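# Complete a diagonal half-fold of a square paper sheet

## Task

Bring the square paper sheet to a finished diagonal fold, one corner laid on the opposite corner: one triangle lies flat on the table, the other has been flipped onto it, and the fold line is pressed sharp from end to end. Neither triangle may have more than a faint extra crease or kink, and the flipped triangle must not curl strongly. Immediate failure: the whole sheet falls, or slides down through the fingers, by over roughly one finger width once it has first been held; or any part of it passes beyond the table edge. Paper that has slid more than a few millimetres through the fingers does not count as held until it has stopped moving. Everything must be at rest shortly after you finish. Score is reduced if the sheet is dropped or slips quickly or loosely so that its mean height falls by over about one finger width, or two finger widths if no hand has gripped it yet.

## Robot and tools

Robot. There are two arms. right_arm carries a right hand and left_arm a mirrored left hand. Each hand has 16 motors: index, middle and ring fingers with four hinges each, and a thumb with four.

Frames. The scene frame has its origin at table-top height, halfway between the nominal arm bases, with +z up, +x out across the table, and left_arm on the +y side. Image left and right do not follow this. Actual bases: left_arm at (+0.003, +0.339, 0) m, quat_wxyz (+1.000, 0, 0, -0.014); right_arm at (-0.043, -0.281, 0) m, quat_wxyz (+1.000, 0, 0, -0.020). Hand positions, velocities, targets and wrist-camera poses are reported in each arm's own base frame. Fixed cameras and the table use the scene frame. Reported positions can be a few centimetres off, more so at long reach.

Hand point axes (right hand): +z runs along straight fingers toward the tips, +x runs across the palm away from the thumb, and +y points out of the back opposite the palm face. The palm face sits at y = -0.062. Straight fingertips end about 0.139 m past knuckles at z = -0.017. Tips lie at y = -0.076 and move toward +y as the fingers curl. The index finger is 0.023 m toward the thumb; middle and ring are 0.023 and 0.068 m away from it. On the left hand +x points toward the thumb. A rigid mast near the wrist (x +0.05 to +0.10, z -0.16 to -0.11, up to y = +0.06) can strike things; its x sign flips on the left hand. The last 0.03 m of each digit is a rubber cap.

execute_actions(actions, cameras). actions is a list of actions. Each action is a table of 1 to 15 rows, one row per 1/30 s step, and lasts 0.5 s. If fewer than 15 rows are given, the last row is held to fill the action. Every row is one list of 48 numbers in [-1, 1] that covers both arms, always complete even if one arm is idle. The order is: left dx, dy, dz, rx, ry, rz; left 16 hand numbers; left current_limit; left speed; then the same 24 numbers for the right arm.
- dx..rz are an offset, not a pose. They are measured from that arm's Hand target as it stood when the action began, along that target's own axes. 1.0 equals 0.6 m of translation or 180 degrees of rotation. rx, ry, rz form one rotation vector. Each row inside an action is measured from the same starting target, not added to the previous row. The next action starts from the new target, so sending the same offset again moves the hand further.
- The 16 hand numbers are absolute goal angles, scaled between each hinge's stops. Order: index_mcp, index_abd, index_pip, index_dip, middle_mcp, middle_abd, middle_pip, middle_dip, ring_mcp, ring_abd, ring_pip, ring_dip, thumb_cmc, thumb_axl, thumb_mcp, thumb_ipl. Each bracket gives (degrees at +1, degrees at -1; straight value). _mcp (-18, +128; +0.75) curls toward the palm as the value drops. _abd (-60, +60; 0.00) swings the finger away from the thumb. _pip (-29, +108; +0.58). _dip (-21, +117; +0.70). thumb_cmc (-20, +120; +0.71) moves the thumb in front of the palm. thumb_axl (-27, +140; +0.68) rotates the thumb about its own line. thumb_mcp (-69, +109; +0.23). thumb_ipl (-77, +108; +0.17).
- current_limit caps every motor's current: -1 gives 0 mA and +1 gives 550 mA, with a floor of 11 mA. speed sets the goal rate to (speed+1)/2 × 8.5 rad/s. Starting values are +0.4 and -0.6. A zero in a hand slot is a real goal. To leave a hand unchanged, send back its hand_goal, hand_current_limit and hand_speed.
- cameras: a list of names, ["all"], or []. If omitted, all cameras are shown for an empty actions list and none otherwise. An unknown name makes the call invalid. Camera names are cam_head_left, cam_head_right, cam_high (all 504x504), cam_left_wrist and cam_right_wrist (672x504).

zoom_image(camera, region [x0, y0, x1, y1]) gives a closer view of the latest image from a camera. The region is in pixels, at most 504 by 504. finished_scene(scene=1) ends the scene permanently.

Motion. The controller limits each commanded orientation to within 40 degrees of the measured one and solves position first. Hand target shows your clipped command. The real hand often stops short of it, or sags below it from elbow droop and load. An all-zero action re-requests the target. If the hand still falls short, send the remaining distance as an offset, or aim higher to make up for sag. Very small moves may not start. To release a push against something, set the target back past the hand point. Keep joints within their ranges. With the wrist near the waist axis, a small move can swing the whole arm.

Results. Each arm reports end_effector_position (m) and end_effector_quat_wxyz, Hand target, joint positions, velocities and torques. Torques include the arm's weight and friction, so a nonzero value does not by itself mean contact. Per motor, in hand order, you get hand_goal, hand_measured, hand_current_ma (positive pushes toward -1) and hand_state. hand_state is moving, goal, blocked, or overload. A finger only presses while its goal lies past the object's surface. A motor that stays at 495 mA or more for 5 s shuts off for 10 s, so avoid squeezing at the limit. A MOTOR HOT line means heating is building; at 100 °C the arm drops and stays down for 30 to 60 s or longer. Long holds and straining toward unreachable poses cause this heating. Waiting and thinking let the scene run on, with your last command still in force.

Avoid the following. Do not let paper slide or fall. Keep every part of the sheet on the table. Do not let the hands touch or grip each other. Do not hit the table, the other arm or fixed objects hard. Do not let go of paper that is still moving. Let the sheet settle before you call finished_scene.

Each tool is called after "Request:" as name(argument=value, ...), one argument or row to a line, values as JSON.

## Session

Request:
execute_actions(
  actions=[],
)

Scene clock: 0.00 s.
left_arm: end_effector_position=(+0.6024, +0.1475, +0.2012) hand_goal=(+0.754, +0.000, +0.576, +0.696, +0.754, +0.000, +0.576, +0.696, +0.754, +0.000, +0.576, +0.696, +0.714, +0.678, +0.226, +0.168) hand_measured=(+0.754, +0.000, +0.576, +0.696, +0.754, +0.000, +0.576, +0.696, +0.754, +0.000, +0.576, +0.696, +0.714, +0.678, +0.226, +0.168) hand_current_ma=(+0, +0, +0, +0, +0, +0, +0, +0, +0, +0, +0, +0, +0, +0, +0, +0) hand_state=(goal, goal, goal, goal, goal, goal, goal, goal, goal, goal, goal, goal, goal, goal, goal, goal) hand_current_limit=0.40 hand_speed=-0.60 end_effector_quat_wxyz=(+0.241, +0.542, +0.801, +0.080) | right_arm: end_effector_position=(+0.6156, +0.3794, +0.1546) hand_goal=(+0.754, +0.000, +0.576, +0.696, +0.754, +0.000, +0.576, +0.696, +0.754, +0.000, +0.576, +0.696, +0.714, +0.678, +0.226, +0.168) hand_measured=(+0.754, +0.000, +0.576, +0.696, +0.754, +0.000, +0.576, +0.696, +0.754, +0.000, +0.576, +0.696, +0.714, +0.678, +0.226, +0.168) hand_current_ma=(+0, +0, +0, +0, +0, +0, +0, +0, +0, +0, +0, +0, +0, +0, +0, +0) hand_state=(goal, goal, goal, goal, goal, overload, goal, goal, goal, goal, goal, goal, goal, goal, goal, goal) hand_current_limit=0.40 hand_speed=-0.60 end_effector_quat_wxyz=(+0.007, +0.511, +0.860, -0.001)
Joint positions: left_arm=[0.25 1.534 1.218 -0.802 0.249 -0.188] | right_arm=[0.599 2.055 1.97 -1.481 0.014 0.101]
Joint velocities: within noise
Joint torques (N m): no reading
Heat: left arm: hottest shoulder 32 °C; right arm: hottest waist 33 °C.
Hand target: left_arm +0.6099, +0.1494, +0.2149; +0.249, +0.542, +0.797, +0.089 | right_arm +0.6223, +0.3839, +0.1764; +0.016, +0.511, +0.859, +0.018

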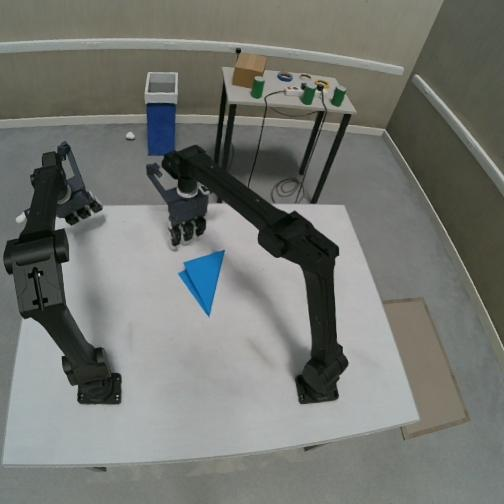

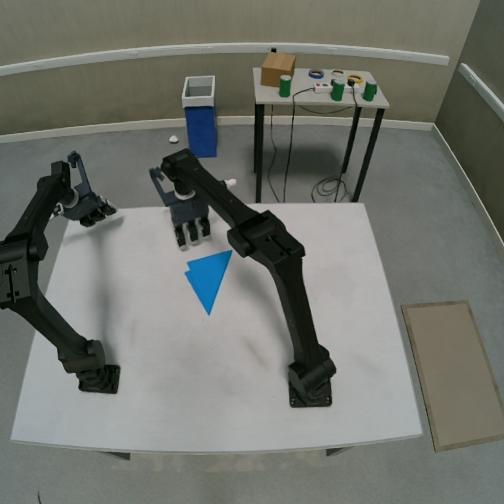

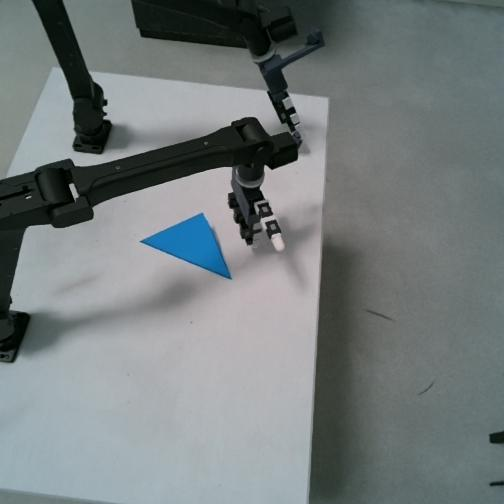

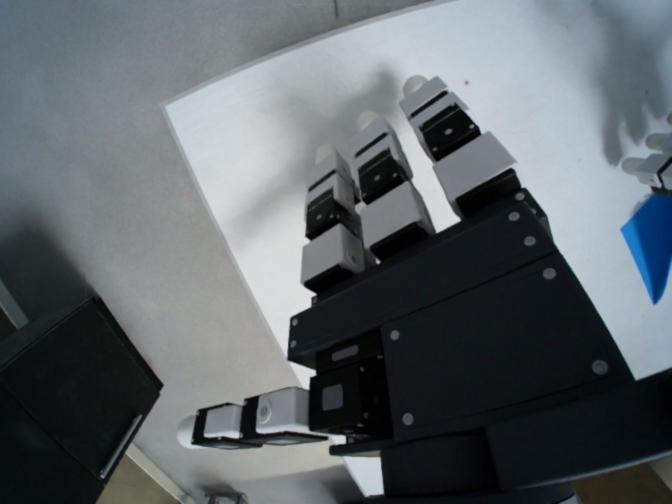

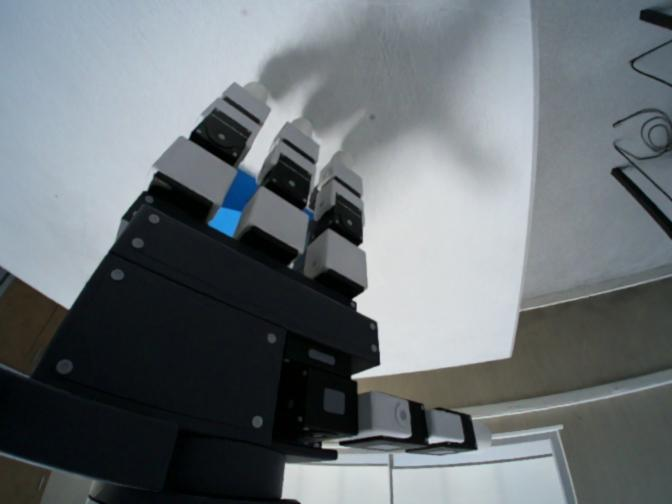

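Request:
zoom_image(
  camera="cam_head_left",
  region=[150, 220, 260, 330],
)

Request:
zoom_image(
  camera="cam_head_right",
  region=[150, 220, 260, 330],
)

Request:
zoom_image(
  camera="cam_high",
  region=[120, 180, 260, 320],
)

Request:
zoom_image(
  camera="cam_left_wrist",
  region=[560, 140, 672, 320],
)

Scaled by 4.582 from the camera's 504x504 image, which has a finer 720x720 frame.

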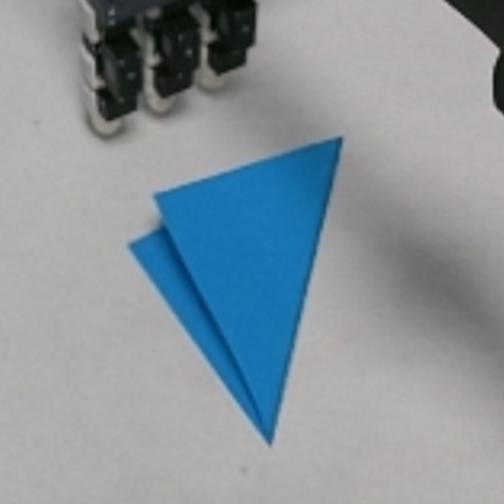

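Scaled by 4.582 from the camera's 504x504 image, which has a finer 720x720 frame.

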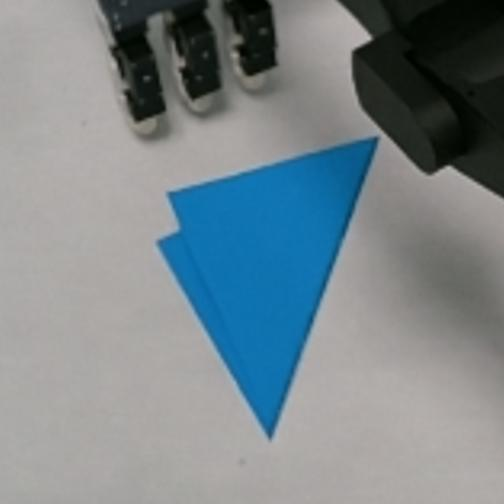

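Scaled by 3.600 from the camera's 504x504 image, which has a finer 720x720 frame.

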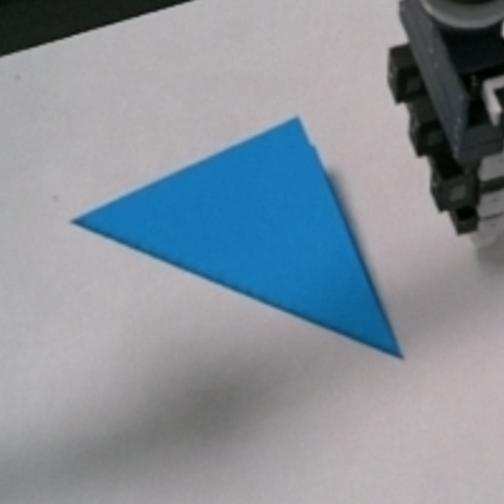

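Scaled by 2.800 from the camera's 672x504 image, which has a finer 960x720 frame.

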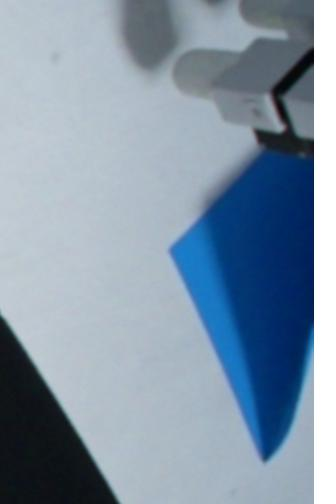

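Request:
execute_actions(
  actions=[
    [[0,0,0,0,0,0,0.754,0,0.576,0.696,0.754,0,0.576,0.696,0.754,0,0.576,0.696,0.714,0.678,0.226,0.168,0.4,-0.6, 0,0,-0.05,0,0,0,0.754,0,0.576,0.696,-0.3,0,-0.6,0.1,0.754,0,0.576,0.696,0.714,0.678,0.226,0.168,0.4,-0.6]],
    [[0,0,0,0,0,0,0.754,0,0.576,0.696,0.754,0,0.576,0.696,0.754,0,0.576,0.696,0.714,0.678,0.226,0.168,0.4,-0.6, 0,0,-0.04,0,0,0,0.754,0,0.576,0.696,-0.3,0,-0.6,0.1,0.754,0,0.576,0.696,0.714,0.678,0.226,0.168,0.4,-0.6]],
  ],
  cameras=["all"],
)

Scene clock: 5.10 s.
left_arm: end_effector_position=(+0.6024, +0.1475, +0.2012) hand_goal=(+0.754, +0.000, +0.576, +0.696, +0.754, +0.000, +0.576, +0.696, +0.754, +0.000, +0.576, +0.696, +0.714, +0.678, +0.226, +0.168) hand_measured=(+0.754, +0.000, +0.576, +0.696, +0.754, +0.000, +0.576, +0.696, +0.754, +0.000, +0.576, +0.696, +0.714, +0.678, +0.224, +0.168) hand_current_ma=(+0, +0, +0, +0, +0, +0, +0, +0, +0, +0, +0, +0, +0, +0, -1, +0) hand_state=(goal, goal, goal, goal, goal, goal, goal, goal, goal, goal, goal, goal, goal, goal, goal, goal) hand_current_limit=0.40 hand_speed=-0.60 end_effector_quat_wxyz=(+0.241, +0.542, +0.801, +0.080) | right_arm: end_effector_position=(+0.6112, +0.3763, +0.1909) hand_goal=(+0.754, +0.000, +0.576, +0.696, -0.300, +0.000, -0.600, +0.100, +0.754, +0.000, +0.576, +0.696, +0.714, +0.678, +0.226, +0.168) hand_measured=(+0.752, +0.000, +0.576, +0.696, -0.284, +0.000, -0.594, +0.102, +0.752, +0.000, +0.576, +0.696, +0.714, +0.678, +0.224, +0.168) hand_current_ma=(-3, +0, +2, +0, +67, +0, +17, +7, -3, +0, +2, +0, +1, -2, -11, -1) hand_state=(goal, goal, goal, goal, goal, overload, goal, goal, goal, goal, goal, goal, goal, goal, goal, goal) hand_current_limit=0.40 hand_speed=-0.60 end_effector_quat_wxyz=(+0.002, +0.511, +0.860, -0.012)
Joint positions: left_arm=[0.25 1.534 1.218 -0.802 0.249 -0.188] | right_arm=[0.599 2.053 2.066 -1.603 0.014 0.101]
Joint torques (N m): left_arm=[0.73 -12.81 9.76 1.25 0.13 -0.02] | right_arm=[-0.67 -23.94 11.85 -0.36 0 -0.08]
Heat: left arm: hottest shoulder 32 °C; right arm: hottest waist 33 °C.
Hand target: left_arm +0.6099, +0.1494, +0.2149; +0.249, +0.542, +0.797, +0.089 | right_arm +0.6198, +0.3831, +0.2304; +0.016, +0.511, +0.859, +0.018
Off the commanded pose: left_arm 0.016 m, 2 deg | right_arm 0.041 m, 4 deg.

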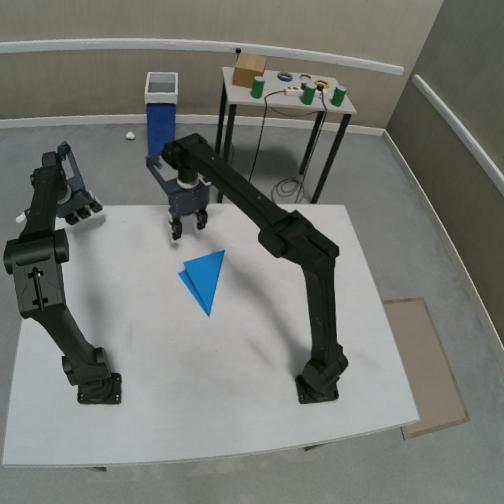

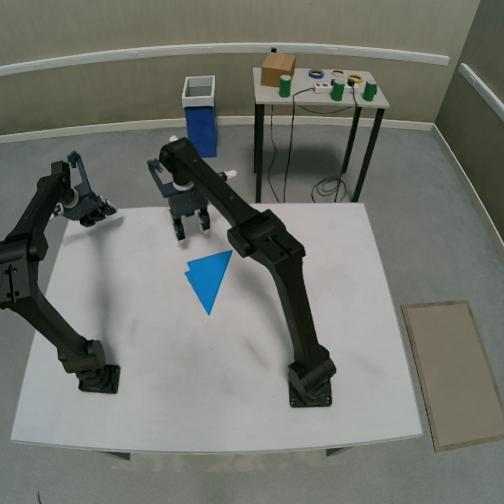

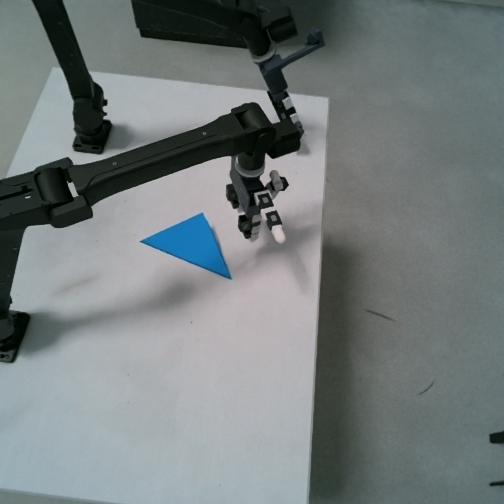

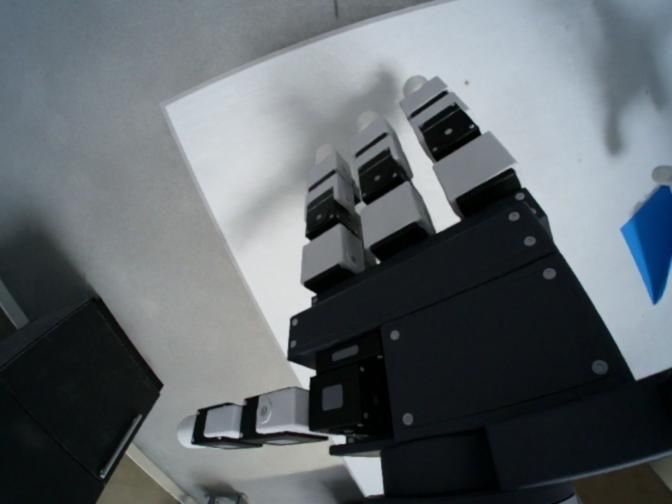

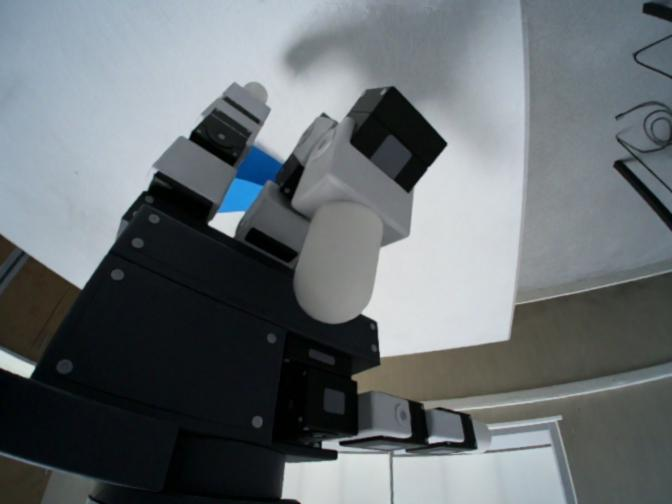

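Request:
execute_actions(
  actions=[
    [[0,0,0,0,0,0,0.754,0,0.576,0.696,0.754,0,0.576,0.696,0.754,0,0.576,0.696,0.714,0.678,0.226,0.168,0.4,-0.6, 0,0,0,0,0,-0.145,-0.3,0,-0.6,0.1,-0.3,0,-0.6,0.1,0.754,0,0.576,0.696,0.714,0.678,0.226,0.168,0.4,-0.6]],
    [[0,0,0,0,0,0,0.754,0,0.576,0.696,0.754,0,0.576,0.696,0.754,0,0.576,0.696,0.714,0.678,0.226,0.168,0.4,-0.6, 0,0,0,0,0,-0.145,-0.3,0,-0.6,0.1,-0.3,0,-0.6,0.1,0.754,0,0.576,0.696,0.714,0.678,0.226,0.168,0.4,-0.6]],
    [[0,0,0,0,0,0,0.754,0,0.576,0.696,0.754,0,0.576,0.696,0.754,0,0.576,0.696,0.714,0.678,0.226,0.168,0.4,-0.6, 0.0745,-0.05,-0.004,0,0,0,-0.3,0,-0.6,0.1,-0.3,0,-0.6,0.1,0.754,0,0.576,0.696,0.714,0.678,0.226,0.168,0.4,-0.6]],
    [[0,0,0,0,0,0,0.754,0,0.576,0.696,0.754,0,0.576,0.696,0.754,0,0.576,0.696,0.714,0.678,0.226,0.168,0.4,-0.6, 0.0745,-0.05,-0.004,0,0,0,-0.3,0,-0.6,0.1,-0.3,0,-0.6,0.1,0.754,0,0.576,0.696,0.714,0.678,0.226,0.168,0.4,-0.6]],
    [[0,0,0,0,0,0,0.754,0,0.576,0.696,0.754,0,0.576,0.696,0.754,0,0.576,0.696,0.714,0.678,0.226,0.168,0.4,-0.6, 0.0745,-0.05,-0.004,0,0,0,-0.3,0,-0.6,0.1,-0.3,0,-0.6,0.1,0.754,0,0.576,0.696,0.714,0.678,0.226,0.168,0.4,-0.6]],
  ],
  cameras=["all"],
)

Scene clock: 8.50 s.
left_arm: end_effector_position=(+0.6024, +0.1475, +0.2012) hand_goal=(+0.754, +0.000, +0.576, +0.696, +0.754, +0.000, +0.576, +0.696, +0.754, +0.000, +0.576, +0.696, +0.714, +0.678, +0.226, +0.168) hand_measured=(+0.754, +0.000, +0.576, +0.696, +0.754, +0.000, +0.576, +0.696, +0.754, +0.000, +0.576, +0.696, +0.714, +0.678, +0.224, +0.168) hand_current_ma=(+0, +0, +0, +0, +0, +0, +0, +0, +0, +0, +0, +0, +0, +0, -1, +0) hand_state=(goal, goal, goal, goal, goal, goal, goal, goal, goal, goal, goal, goal, goal, goal, goal, goal) hand_current_limit=0.40 hand_speed=-0.60 end_effector_quat_wxyz=(+0.241, +0.542, +0.801, +0.080) | right_arm: end_effector_position=(+0.4705, +0.3070, +0.2179) hand_goal=(-0.300, +0.000, -0.600, +0.100, -0.300, +0.000, -0.600, +0.100, +0.754, +0.000, +0.576, +0.696, +0.714, +0.678, +0.226, +0.168) hand_measured=(-0.290, +0.000, -0.596, +0.102, -0.290, +0.002, -0.596, +0.102, +0.752, +0.002, +0.574, +0.696, +0.712, +0.678, +0.222, +0.168) hand_current_ma=(+41, +1, +15, +7, +39, +0, +13, +7, -6, +4, -3, +0, -3, -2, -14, -1) hand_state=(goal, goal, goal, goal, goal, overload, goal, goal, goal, goal, goal, goal, goal, goal, goal, goal) hand_current_limit=0.40 hand_speed=-0.60 end_effector_quat_wxyz=(+0.009, +0.086, +0.996, -0.001)
Joint positions: left_arm=[0.25 1.534 1.218 -0.802 0.249 -0.188] | right_arm=[0.488 1.614 1.507 -1.449 0.012 -0.912]
Joint torques (N m): left_arm=[0.79 -13.04 9.78 1.26 0.14 -0.04] | right_arm=[0.21 -16.26 8.85 0.61 -0.25 -0.09]
Heat: left arm: hottest elbow 33 °C; right arm: hottest waist 33 °C.
Hand target: left_arm +0.6099, +0.1494, +0.2149; +0.249, +0.542, +0.797, +0.089 | right_arm +0.4727, +0.3159, +0.2297; +0.023, +0.080, +0.996, +0.009
Off the commanded pose: left_arm 0.016 m, 2 deg | right_arm 0.015 m, 2 deg.

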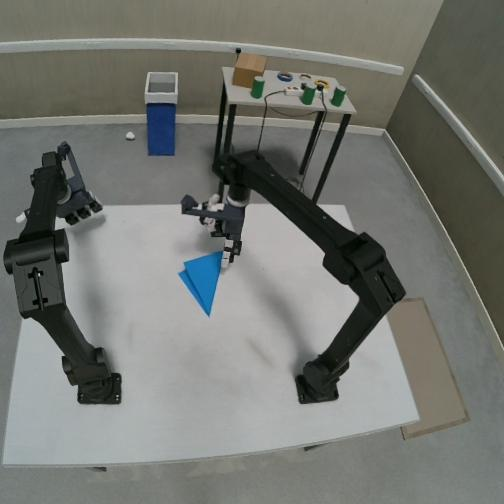

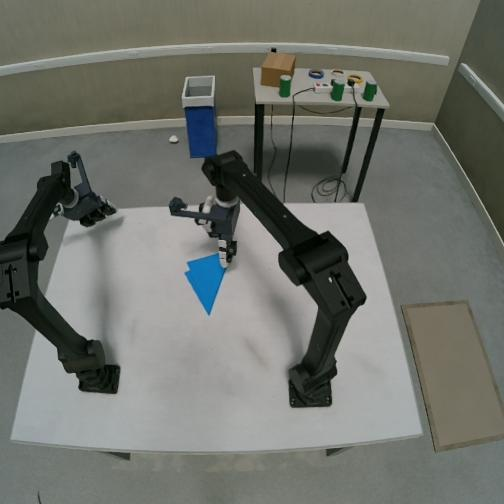

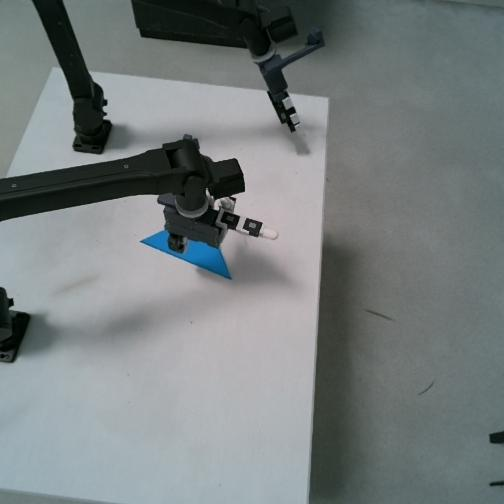

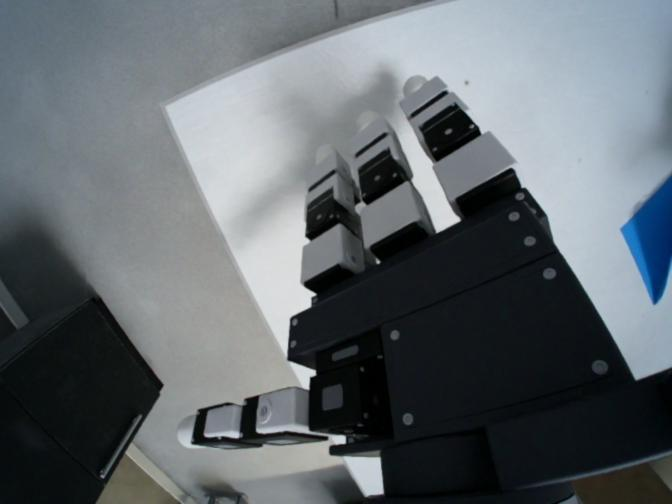

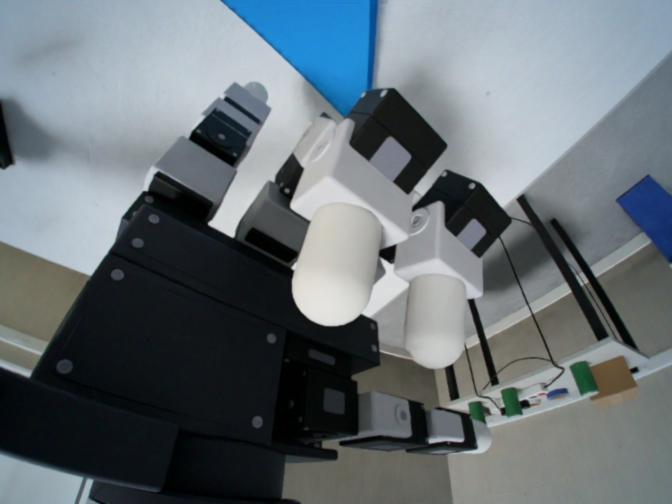

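Request:
zoom_image(
  camera="cam_head_left",
  region=[160, 200, 270, 330],
)

Request:
zoom_image(
  camera="cam_head_right",
  region=[160, 200, 270, 330],
)

Request:
zoom_image(
  camera="cam_high",
  region=[120, 180, 260, 320],
)

Request:
zoom_image(
  camera="cam_right_wrist",
  region=[140, 0, 460, 200],
)

Scaled by 3.877 from the camera's 504x504 image, which has a finer 720x720 frame.

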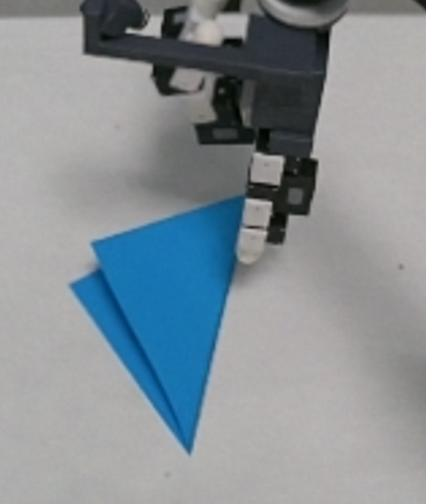

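Scaled by 3.877 from the camera's 504x504 image, which has a finer 720x720 frame.

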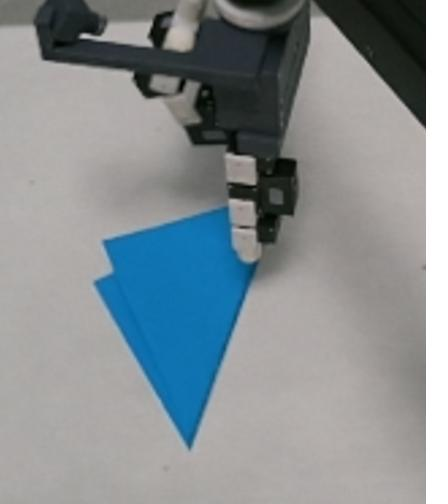

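Scaled by 3.600 from the camera's 504x504 image, which has a finer 720x720 frame.

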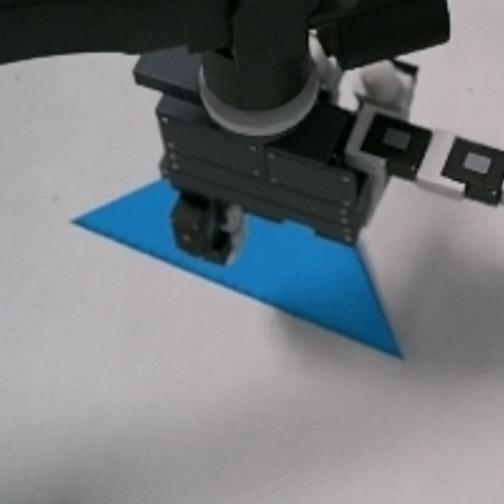

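Scaled by 1.575 from the camera's 672x504 image, which has a finer 960x720 frame.

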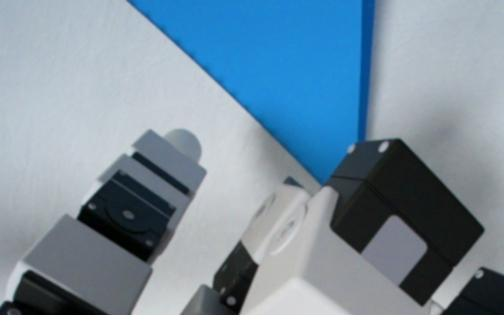

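Request:
execute_actions(
  actions=[
    [[0,0,0,0,0,0,0.754,0,0.576,0.696,0.754,0,0.576,0.696,0.754,0,0.576,0.696,0.714,0.678,0.226,0.168,0.4,-0.6, 0,-0.025,0.05,0,0,0,-0.3,0,-0.6,0.1,-0.3,0,-0.6,0.1,0.754,0,0.576,0.696,0.714,0.678,0.226,0.168,0.4,-0.6]],
    [[0,0,0,0,0,0,0.754,0,0.576,0.696,0.754,0,0.576,0.696,0.754,0,0.576,0.696,0.714,0.678,0.226,0.168,0.4,-0.6, 0,0,0.05,0,0,0,-0.3,0,-0.6,0.1,-0.3,0,-0.6,0.1,0.754,0,0.576,0.696,0.714,0.678,0.226,0.168,0.4,-0.6]],
  ],
  cameras=["cam_head_left","cam_head_right","cam_high","cam_right_wrist"],
)

Request:
zoom_image(
  camera="cam_right_wrist",
  region=[140, 0, 460, 200],
)

Request:
zoom_image(
  camera="cam_head_left",
  region=[160, 200, 270, 330],
)

Request:
zoom_image(
  camera="cam_head_right",
  region=[160, 200, 270, 330],
)

Scene clock: 10.43 s.
left_arm: end_effector_position=(+0.6024, +0.1475, +0.2012) hand_goal=(+0.754, +0.000, +0.576, +0.696, +0.754, +0.000, +0.576, +0.696, +0.754, +0.000, +0.576, +0.696, +0.714, +0.678, +0.226, +0.168) hand_measured=(+0.754, +0.000, +0.576, +0.696, +0.754, +0.000, +0.576, +0.696, +0.754, +0.000, +0.576, +0.696, +0.714, +0.678, +0.224, +0.168) hand_current_ma=(+0, +0, +0, +0, +0, +0, +0, +0, +0, +0, +0, +0, +0, +0, -1, +0) hand_state=(goal, goal, goal, goal, goal, goal, goal, goal, goal, goal, goal, goal, goal, goal, goal, goal) hand_current_limit=0.40 hand_speed=-0.60 end_effector_quat_wxyz=(+0.241, +0.542, +0.801, +0.080) | right_arm: end_effector_position=(+0.4666, +0.3048, +0.1676) hand_goal=(-0.300, +0.000, -0.600, +0.100, -0.300, +0.000, -0.600, +0.100, +0.754, +0.000, +0.576, +0.696, +0.714, +0.678, +0.226, +0.168) hand_measured=(-0.290, +0.000, -0.596, +0.102, -0.290, +0.002, -0.596, +0.102, +0.754, +0.000, +0.574, +0.696, +0.714, +0.678, +0.222, +0.168) hand_current_ma=(+41, +1, +14, +7, +39, +0, +12, +7, -2, +2, -3, +0, -2, -2, -14, -1) hand_state=(goal, goal, goal, goal, goal, overload, goal, goal, goal, goal, goal, goal, goal, goal, goal, goal) hand_current_limit=0.40 hand_speed=-0.60 end_effector_quat_wxyz=(+0.017, +0.079, +0.997, +0.004)
Joint positions: left_arm=[0.25 1.534 1.218 -0.802 0.249 -0.188] | right_arm=[0.486 1.616 1.372 -1.294 0.012 -0.926]
Joint torques (N m): left_arm=[0.62 -13.1 9.73 1.31 0.14 0] | right_arm=[-1.96 -15.09 7.82 0.76 -0.28 -0.21]
Heat: left arm: hottest elbow 33 °C; right arm: hottest waist 33 °C.
Hand target: left_arm +0.6099, +0.1494, +0.2149; +0.249, +0.542, +0.797, +0.089 | right_arm +0.4732, +0.3019, +0.1695; +0.023, +0.080, +0.996, +0.009
Off the commanded pose: left_arm 0.016 m, 2 deg | right_arm 0.008 m, 1 deg.
Images, in order (width x height): cam_head_left 504x504, cam_head_right 504x504, cam_high 504x504, cam_right_wrist 672x504.

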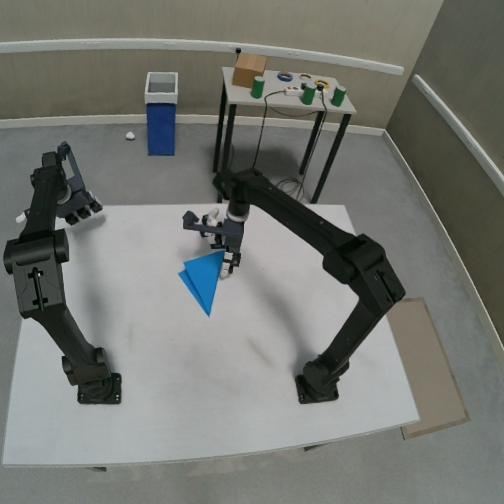

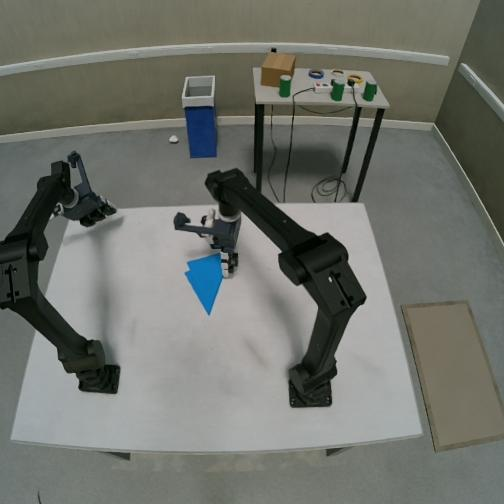

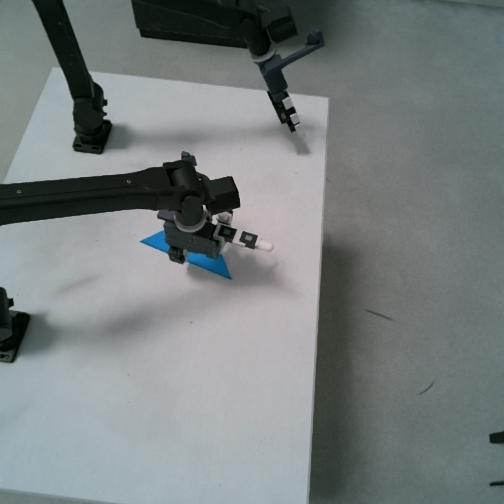

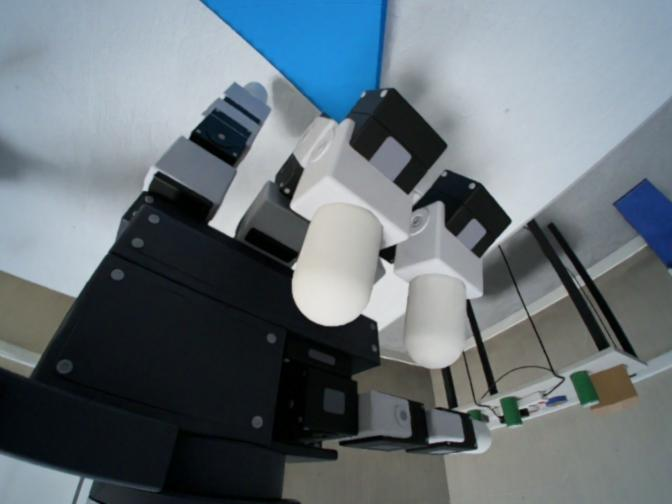

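Scaled by 1.575 from the camera's 672x504 image, which has a finer 960x720 frame.

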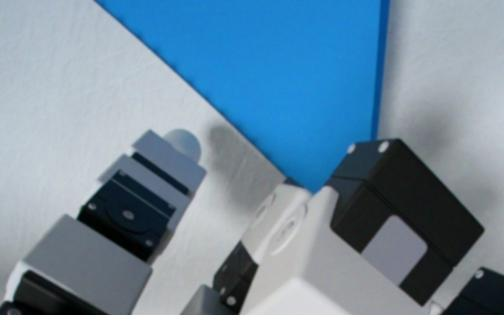

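Scaled by 3.877 from the camera's 504x504 image, which has a finer 720x720 frame.

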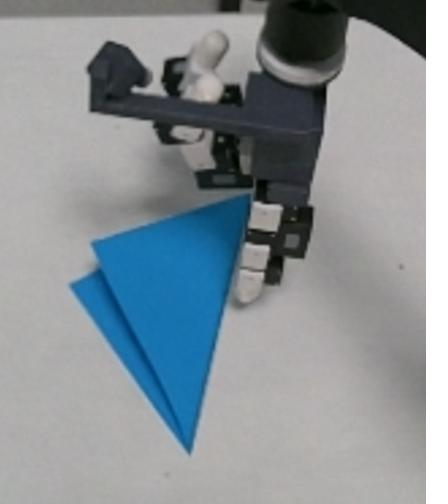

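Scaled by 3.877 from the camera's 504x504 image, which has a finer 720x720 frame.

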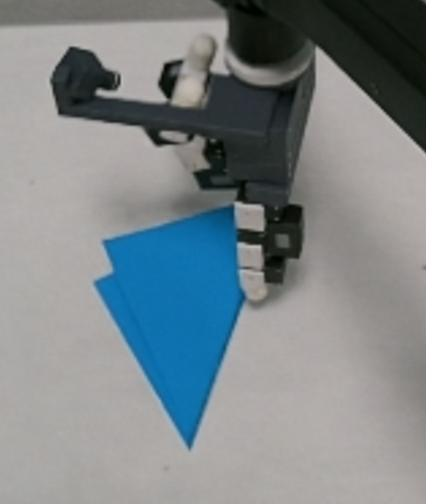

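Request:
execute_actions(
  actions=[
    [[0,0,0,0,0,0,0.754,0,0.576,0.696,0.754,0,0.576,0.696,0.754,0,0.576,0.696,0.714,0.678,0.226,0.168,0.4,-0.6, 0,0.0417,0,0,0,0,-0.3,0,-0.6,0.1,-0.3,0,-0.6,0.1,0.754,0,0.576,0.696,0.714,0.678,0.226,0.168,0.4,-0.6]],
  ],
  cameras=["cam_head_left","cam_head_right","cam_right_wrist"],
)

Request:
zoom_image(
  camera="cam_right_wrist",
  region=[140, 0, 460, 200],
)

Request:
zoom_image(
  camera="cam_head_left",
  region=[180, 240, 250, 320],
)

Request:
zoom_image(
  camera="cam_head_right",
  region=[180, 240, 250, 320],
)

Scene clock: 12.07 s.
left_arm: end_effector_position=(+0.6024, +0.1475, +0.2012) hand_goal=(+0.754, +0.000, +0.576, +0.696, +0.754, +0.000, +0.576, +0.696, +0.754, +0.000, +0.576, +0.696, +0.714, +0.678, +0.226, +0.168) hand_measured=(+0.754, +0.000, +0.576, +0.696, +0.754, +0.000, +0.576, +0.696, +0.754, +0.000, +0.576, +0.696, +0.714, +0.678, +0.224, +0.168) hand_current_ma=(+0, +0, +0, +0, +0, +0, +0, +0, +0, +0, +0, +0, +0, +0, -1, +0) hand_state=(goal, goal, goal, goal, goal, goal, goal, goal, goal, goal, goal, goal, goal, goal, goal, goal) hand_current_limit=0.40 hand_speed=-0.60 end_effector_quat_wxyz=(+0.241, +0.542, +0.801, +0.080) | right_arm: end_effector_position=(+0.4628, +0.3139, +0.1491) hand_goal=(-0.300, +0.000, -0.600, +0.100, -0.300, +0.000, -0.600, +0.100, +0.754, +0.000, +0.576, +0.696, +0.714, +0.678, +0.226, +0.168) hand_measured=(-0.290, +0.000, -0.596, +0.102, -0.290, +0.002, -0.596, +0.102, +0.754, +0.000, +0.574, +0.696, +0.714, +0.678, +0.222, +0.168) hand_current_ma=(+41, +1, +14, +7, +39, +0, +12, +7, -2, +2, -3, +0, -2, -2, -14, -1) hand_state=(goal, goal, goal, goal, goal, overload, goal, goal, goal, goal, goal, goal, goal, goal, goal, goal) hand_current_limit=0.40 hand_speed=-0.60 end_effector_quat_wxyz=(+0.003, +0.079, +0.997, -0.005)
Joint positions: left_arm=[0.25 1.534 1.218 -0.802 0.249 -0.188] | right_arm=[0.506 1.651 1.372 -1.294 0.012 -0.907]
Joint torques (N m): left_arm=[0.97 -13.04 9.69 1.29 0.18 -0.03] | right_arm=[-0.21 -15.44 10.93 0.21 -0.23 0.02]
Heat: left arm: hottest elbow 34 °C; right arm: hottest waist 33 °C.
Hand target: left_arm +0.6099, +0.1494, +0.2149; +0.249, +0.542, +0.797, +0.089 | right_arm +0.4773, +0.3265, +0.1702; +0.023, +0.081, +0.996, +0.009
Off the commanded pose: left_arm 0.016 m, 2 deg | right_arm 0.028 m, 3 deg.
Images, in order (width x height): cam_head_left 504x504, cam_head_right 504x504, cam_right_wrist 672x504.

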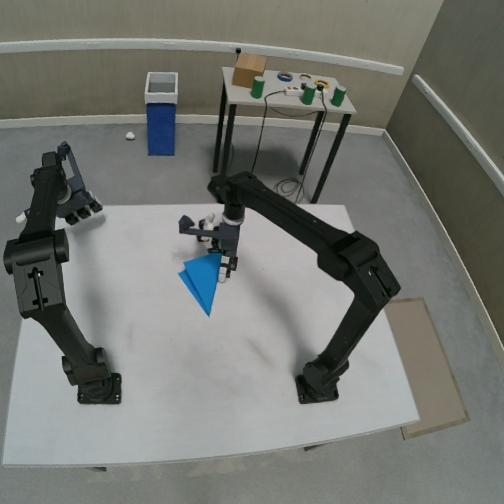

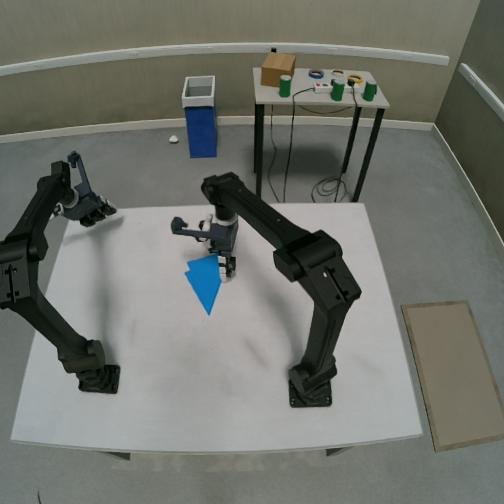

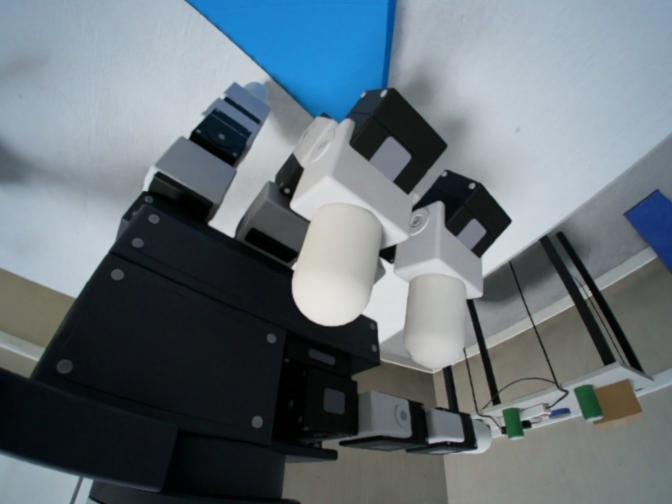

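Scaled by 1.575 from the camera's 672x504 image, which has a finer 960x720 frame.

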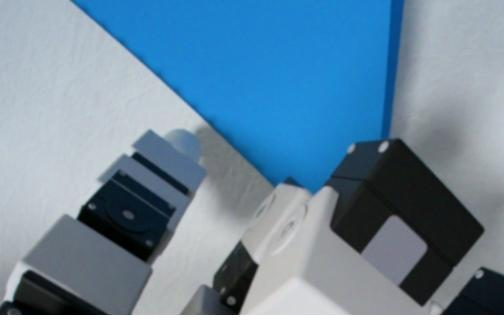

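Scaled by 6.300 from the camera's 504x504 image, which has a finer 720x720 frame.

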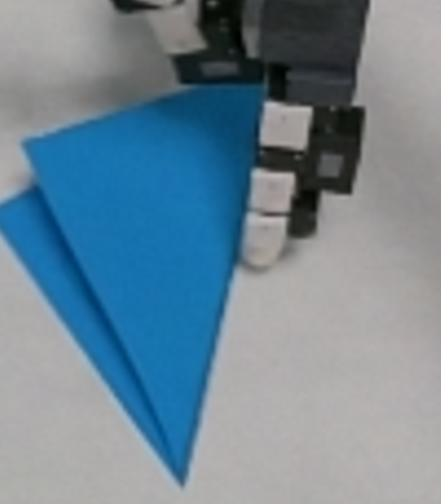

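Scaled by 6.300 from the camera's 504x504 image, which has a finer 720x720 frame.

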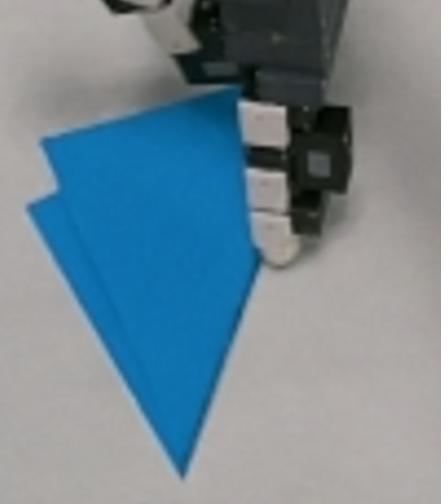

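Request:
execute_actions(
  actions=[
    [[0,0,0,0,0,0,0.754,0,0.576,0.696,0.754,0,0.576,0.696,0.754,0,0.576,0.696,0.714,0.678,0.226,0.168,0.4,-0.6, 0,0.01,-0.025,0,0,0,-0.3,0,-0.6,0.1,-0.3,0,-0.6,0.1,0.754,0,0.576,0.696,0.714,0.678,0.226,0.168,0.4,-0.6]],
    [[0,0,0,0,0,0,0.754,0,0.576,0.696,0.754,0,0.576,0.696,0.754,0,0.576,0.696,0.714,0.678,0.226,0.168,0.4,-0.6, 0,0,0,0,0,0,-0.3,0,-0.6,0.1,-0.3,0,-0.6,0.1,0.754,0,0.576,0.696,0.714,0.678,0.226,0.168,0.4,-0.6]],
  ],
)

Scene clock: 13.67 s.
left_arm: end_effector_position=(+0.6024, +0.1475, +0.2012) hand_goal=(+0.754, +0.000, +0.576, +0.696, +0.754, +0.000, +0.576, +0.696, +0.754, +0.000, +0.576, +0.696, +0.714, +0.678, +0.226, +0.168) hand_measured=(+0.754, +0.000, +0.576, +0.696, +0.754, +0.000, +0.576, +0.696, +0.754, +0.000, +0.576, +0.696, +0.714, +0.678, +0.224, +0.168) hand_current_ma=(+0, +0, +0, +0, +0, +0, +0, +0, +0, +0, +0, +0, +0, +0, -1, +0) hand_state=(goal, goal, goal, goal, goal, goal, goal, goal, goal, goal, goal, goal, goal, goal, goal, goal) hand_current_limit=0.40 hand_speed=-0.60 end_effector_quat_wxyz=(+0.241, +0.542, +0.801, +0.080) | right_arm: end_effector_position=(+0.4645, +0.3179, +0.1596) hand_goal=(-0.300, +0.000, -0.600, +0.100, -0.300, +0.000, -0.600, +0.100, +0.754, +0.000, +0.576, +0.696, +0.714, +0.678, +0.226, +0.168) hand_measured=(-0.290, +0.000, -0.596, +0.102, -0.290, +0.002, -0.596, +0.102, +0.754, +0.000, +0.574, +0.696, +0.714, +0.678, +0.222, +0.168) hand_current_ma=(+41, +1, +14, +7, +39, +0, +12, +7, -3, +2, -3, +0, -2, -2, -14, -1) hand_state=(goal, goal, goal, goal, goal, overload, goal, goal, goal, goal, goal, goal, goal, goal, goal, goal) hand_current_limit=0.40 hand_speed=-0.60 end_effector_quat_wxyz=(+0.003, +0.081, +0.997, -0.005)
Joint positions: left_arm=[0.25 1.534 1.218 -0.802 0.249 -0.188] | right_arm=[0.512 1.651 1.401 -1.321 0.012 -0.897]
Joint torques (N m): left_arm=[0.67 -12.69 9.63 1.32 0.15 -0.01] | right_arm=[0.15 -15.79 11.71 -0.27 -0.22 0.01]
Heat: left arm: hottest elbow 34 °C; right arm: hottest waist 33 °C.
Hand target: left_arm +0.6099, +0.1494, +0.2149; +0.249, +0.542, +0.797, +0.089 | right_arm +0.4775, +0.3322, +0.1852; +0.023, +0.081, +0.996, +0.009
Off the commanded pose: left_arm 0.016 m, 2 deg | right_arm 0.032 m, 3 deg.

Request:
execute_actions(
  actions=[
    [[0,0,0,0,0,0,0.754,0,0.576,0.696,0.754,0,0.576,0.696,0.754,0,0.576,0.696,0.714,0.678,0.226,0.168,0.4,-0.6, 0,0.027,-0.01,0,0,0,-0.3,0,-0.6,0.1,-0.3,0,-0.6,0.1,0.754,0,0.576,0.696,0.714,0.678,0.226,0.168,0.4,-0.6]],
  ],
  cameras=["cam_head_left","cam_head_right","cam_right_wrist"],
)

Request:
zoom_image(
  camera="cam_right_wrist",
  region=[140, 0, 460, 200],
)

Request:
zoom_image(
  camera="cam_head_left",
  region=[180, 240, 250, 320],
)

Request:
zoom_image(
  camera="cam_head_right",
  region=[180, 240, 250, 320],
)

Scene clock: 15.63 s.
left_arm: end_effector_position=(+0.6024, +0.1475, +0.2012) hand_goal=(+0.754, +0.000, +0.576, +0.696, +0.754, +0.000, +0.576, +0.696, +0.754, +0.000, +0.576, +0.696, +0.714, +0.678, +0.226, +0.168) hand_measured=(+0.754, +0.000, +0.576, +0.696, +0.754, +0.000, +0.576, +0.696, +0.754, +0.000, +0.576, +0.696, +0.714, +0.678, +0.224, +0.168) hand_current_ma=(+0, +0, +0, +0, +0, +0, +0, +0, +0, +0, +0, +0, +0, +0, -1, +0) hand_state=(goal, goal, goal, goal, goal, goal, goal, goal, goal, goal, goal, goal, goal, goal, goal, goal) hand_current_limit=0.40 hand_speed=-0.60 end_effector_quat_wxyz=(+0.241, +0.542, +0.801, +0.080) | right_arm: end_effector_position=(+0.4654, +0.3368, +0.1720) hand_goal=(-0.300, +0.000, -0.600, +0.100, -0.300, +0.000, -0.600, +0.100, +0.754, +0.000, +0.576, +0.696, +0.714, +0.678, +0.226, +0.168) hand_measured=(-0.290, +0.000, -0.596, +0.102, -0.290, +0.002, -0.596, +0.102, +0.754, +0.000, +0.574, +0.696, +0.714, +0.678, +0.222, +0.168) hand_current_ma=(+41, +1, +14, +7, +39, +0, +12, +7, -3, +2, -3, +0, -1, -2, -14, -1) hand_state=(goal, goal, goal, goal, goal, overload, goal, goal, goal, goal, goal, goal, goal, goal, goal, goal) hand_current_limit=0.40 hand_speed=-0.60 end_effector_quat_wxyz=(+0.008, +0.078, +0.997, -0.002)
Joint positions: left_arm=[0.25 1.534 1.218 -0.802 0.249 -0.188] | right_arm=[0.543 1.664 1.448 -1.344 0.012 -0.873]
Joint torques (N m): left_arm=[1.08 -13.16 9.65 1.29 0.14 -0.02] | right_arm=[-0.21 -15.15 11.75 -0.23 -0.17 0.01]
Heat: left arm: hottest elbow 34 °C; right arm: hottest elbow 34 °C.
Hand target: left_arm +0.6099, +0.1494, +0.2149; +0.249, +0.542, +0.797, +0.089 | right_arm +0.4798, +0.3483, +0.1915; +0.023, +0.080, +0.996, +0.009
Off the commanded pose: left_arm 0.016 m, 2 deg | right_arm 0.027 m, 2 deg.
Images, in order (width x height): cam_head_left 504x504, cam_head_right 504x504, cam_right_wrist 672x504.

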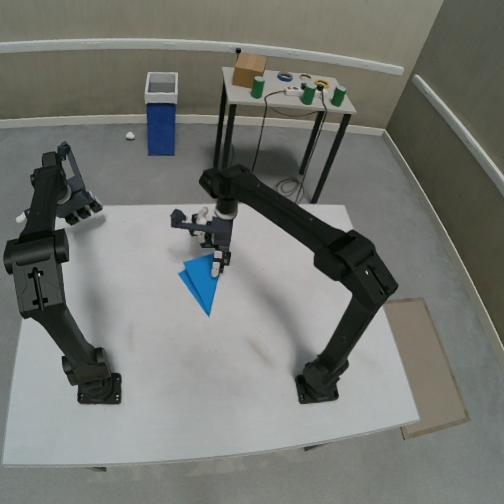

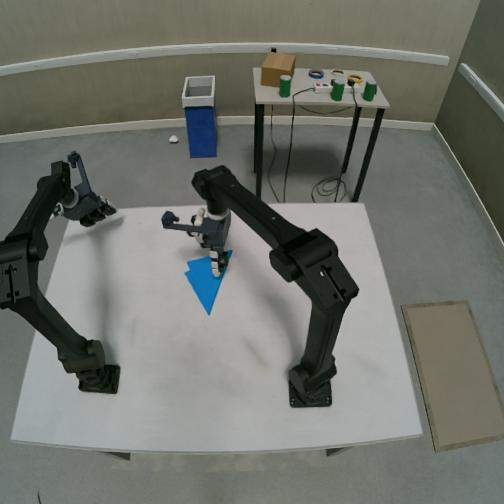

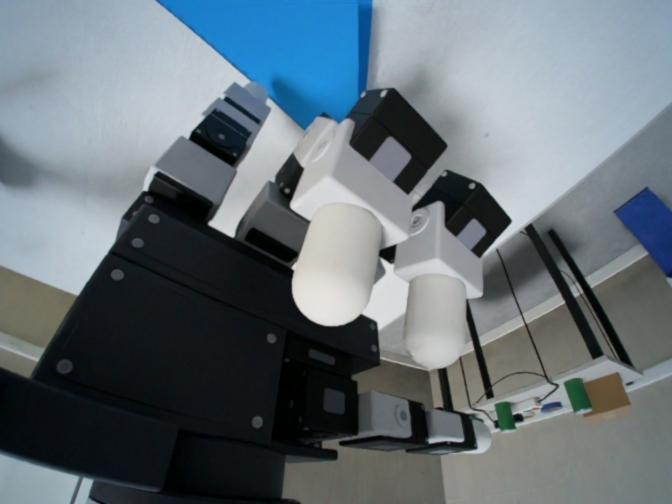

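Scaled by 1.575 from the camera's 672x504 image, which has a finer 960x720 frame.

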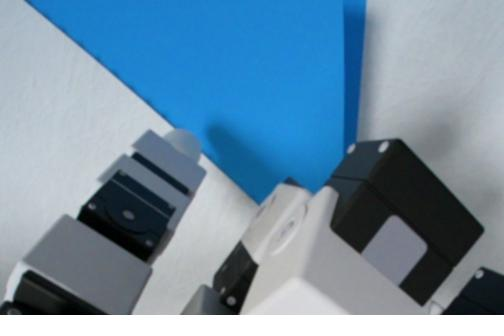

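Scaled by 6.300 from the camera's 504x504 image, which has a finer 720x720 frame.

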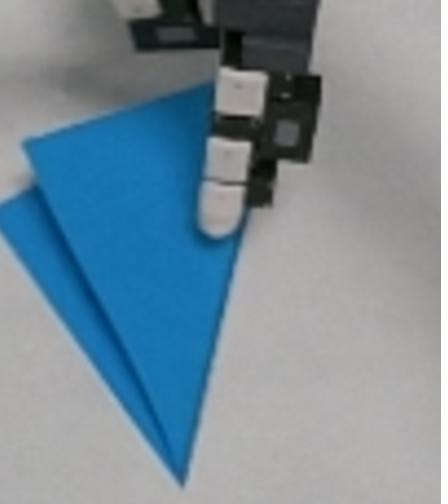

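Scaled by 6.300 from the camera's 504x504 image, which has a finer 720x720 frame.

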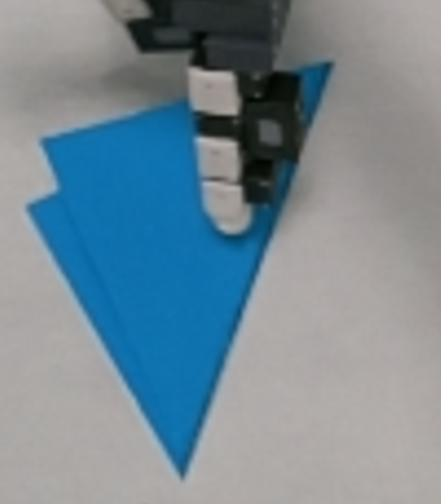

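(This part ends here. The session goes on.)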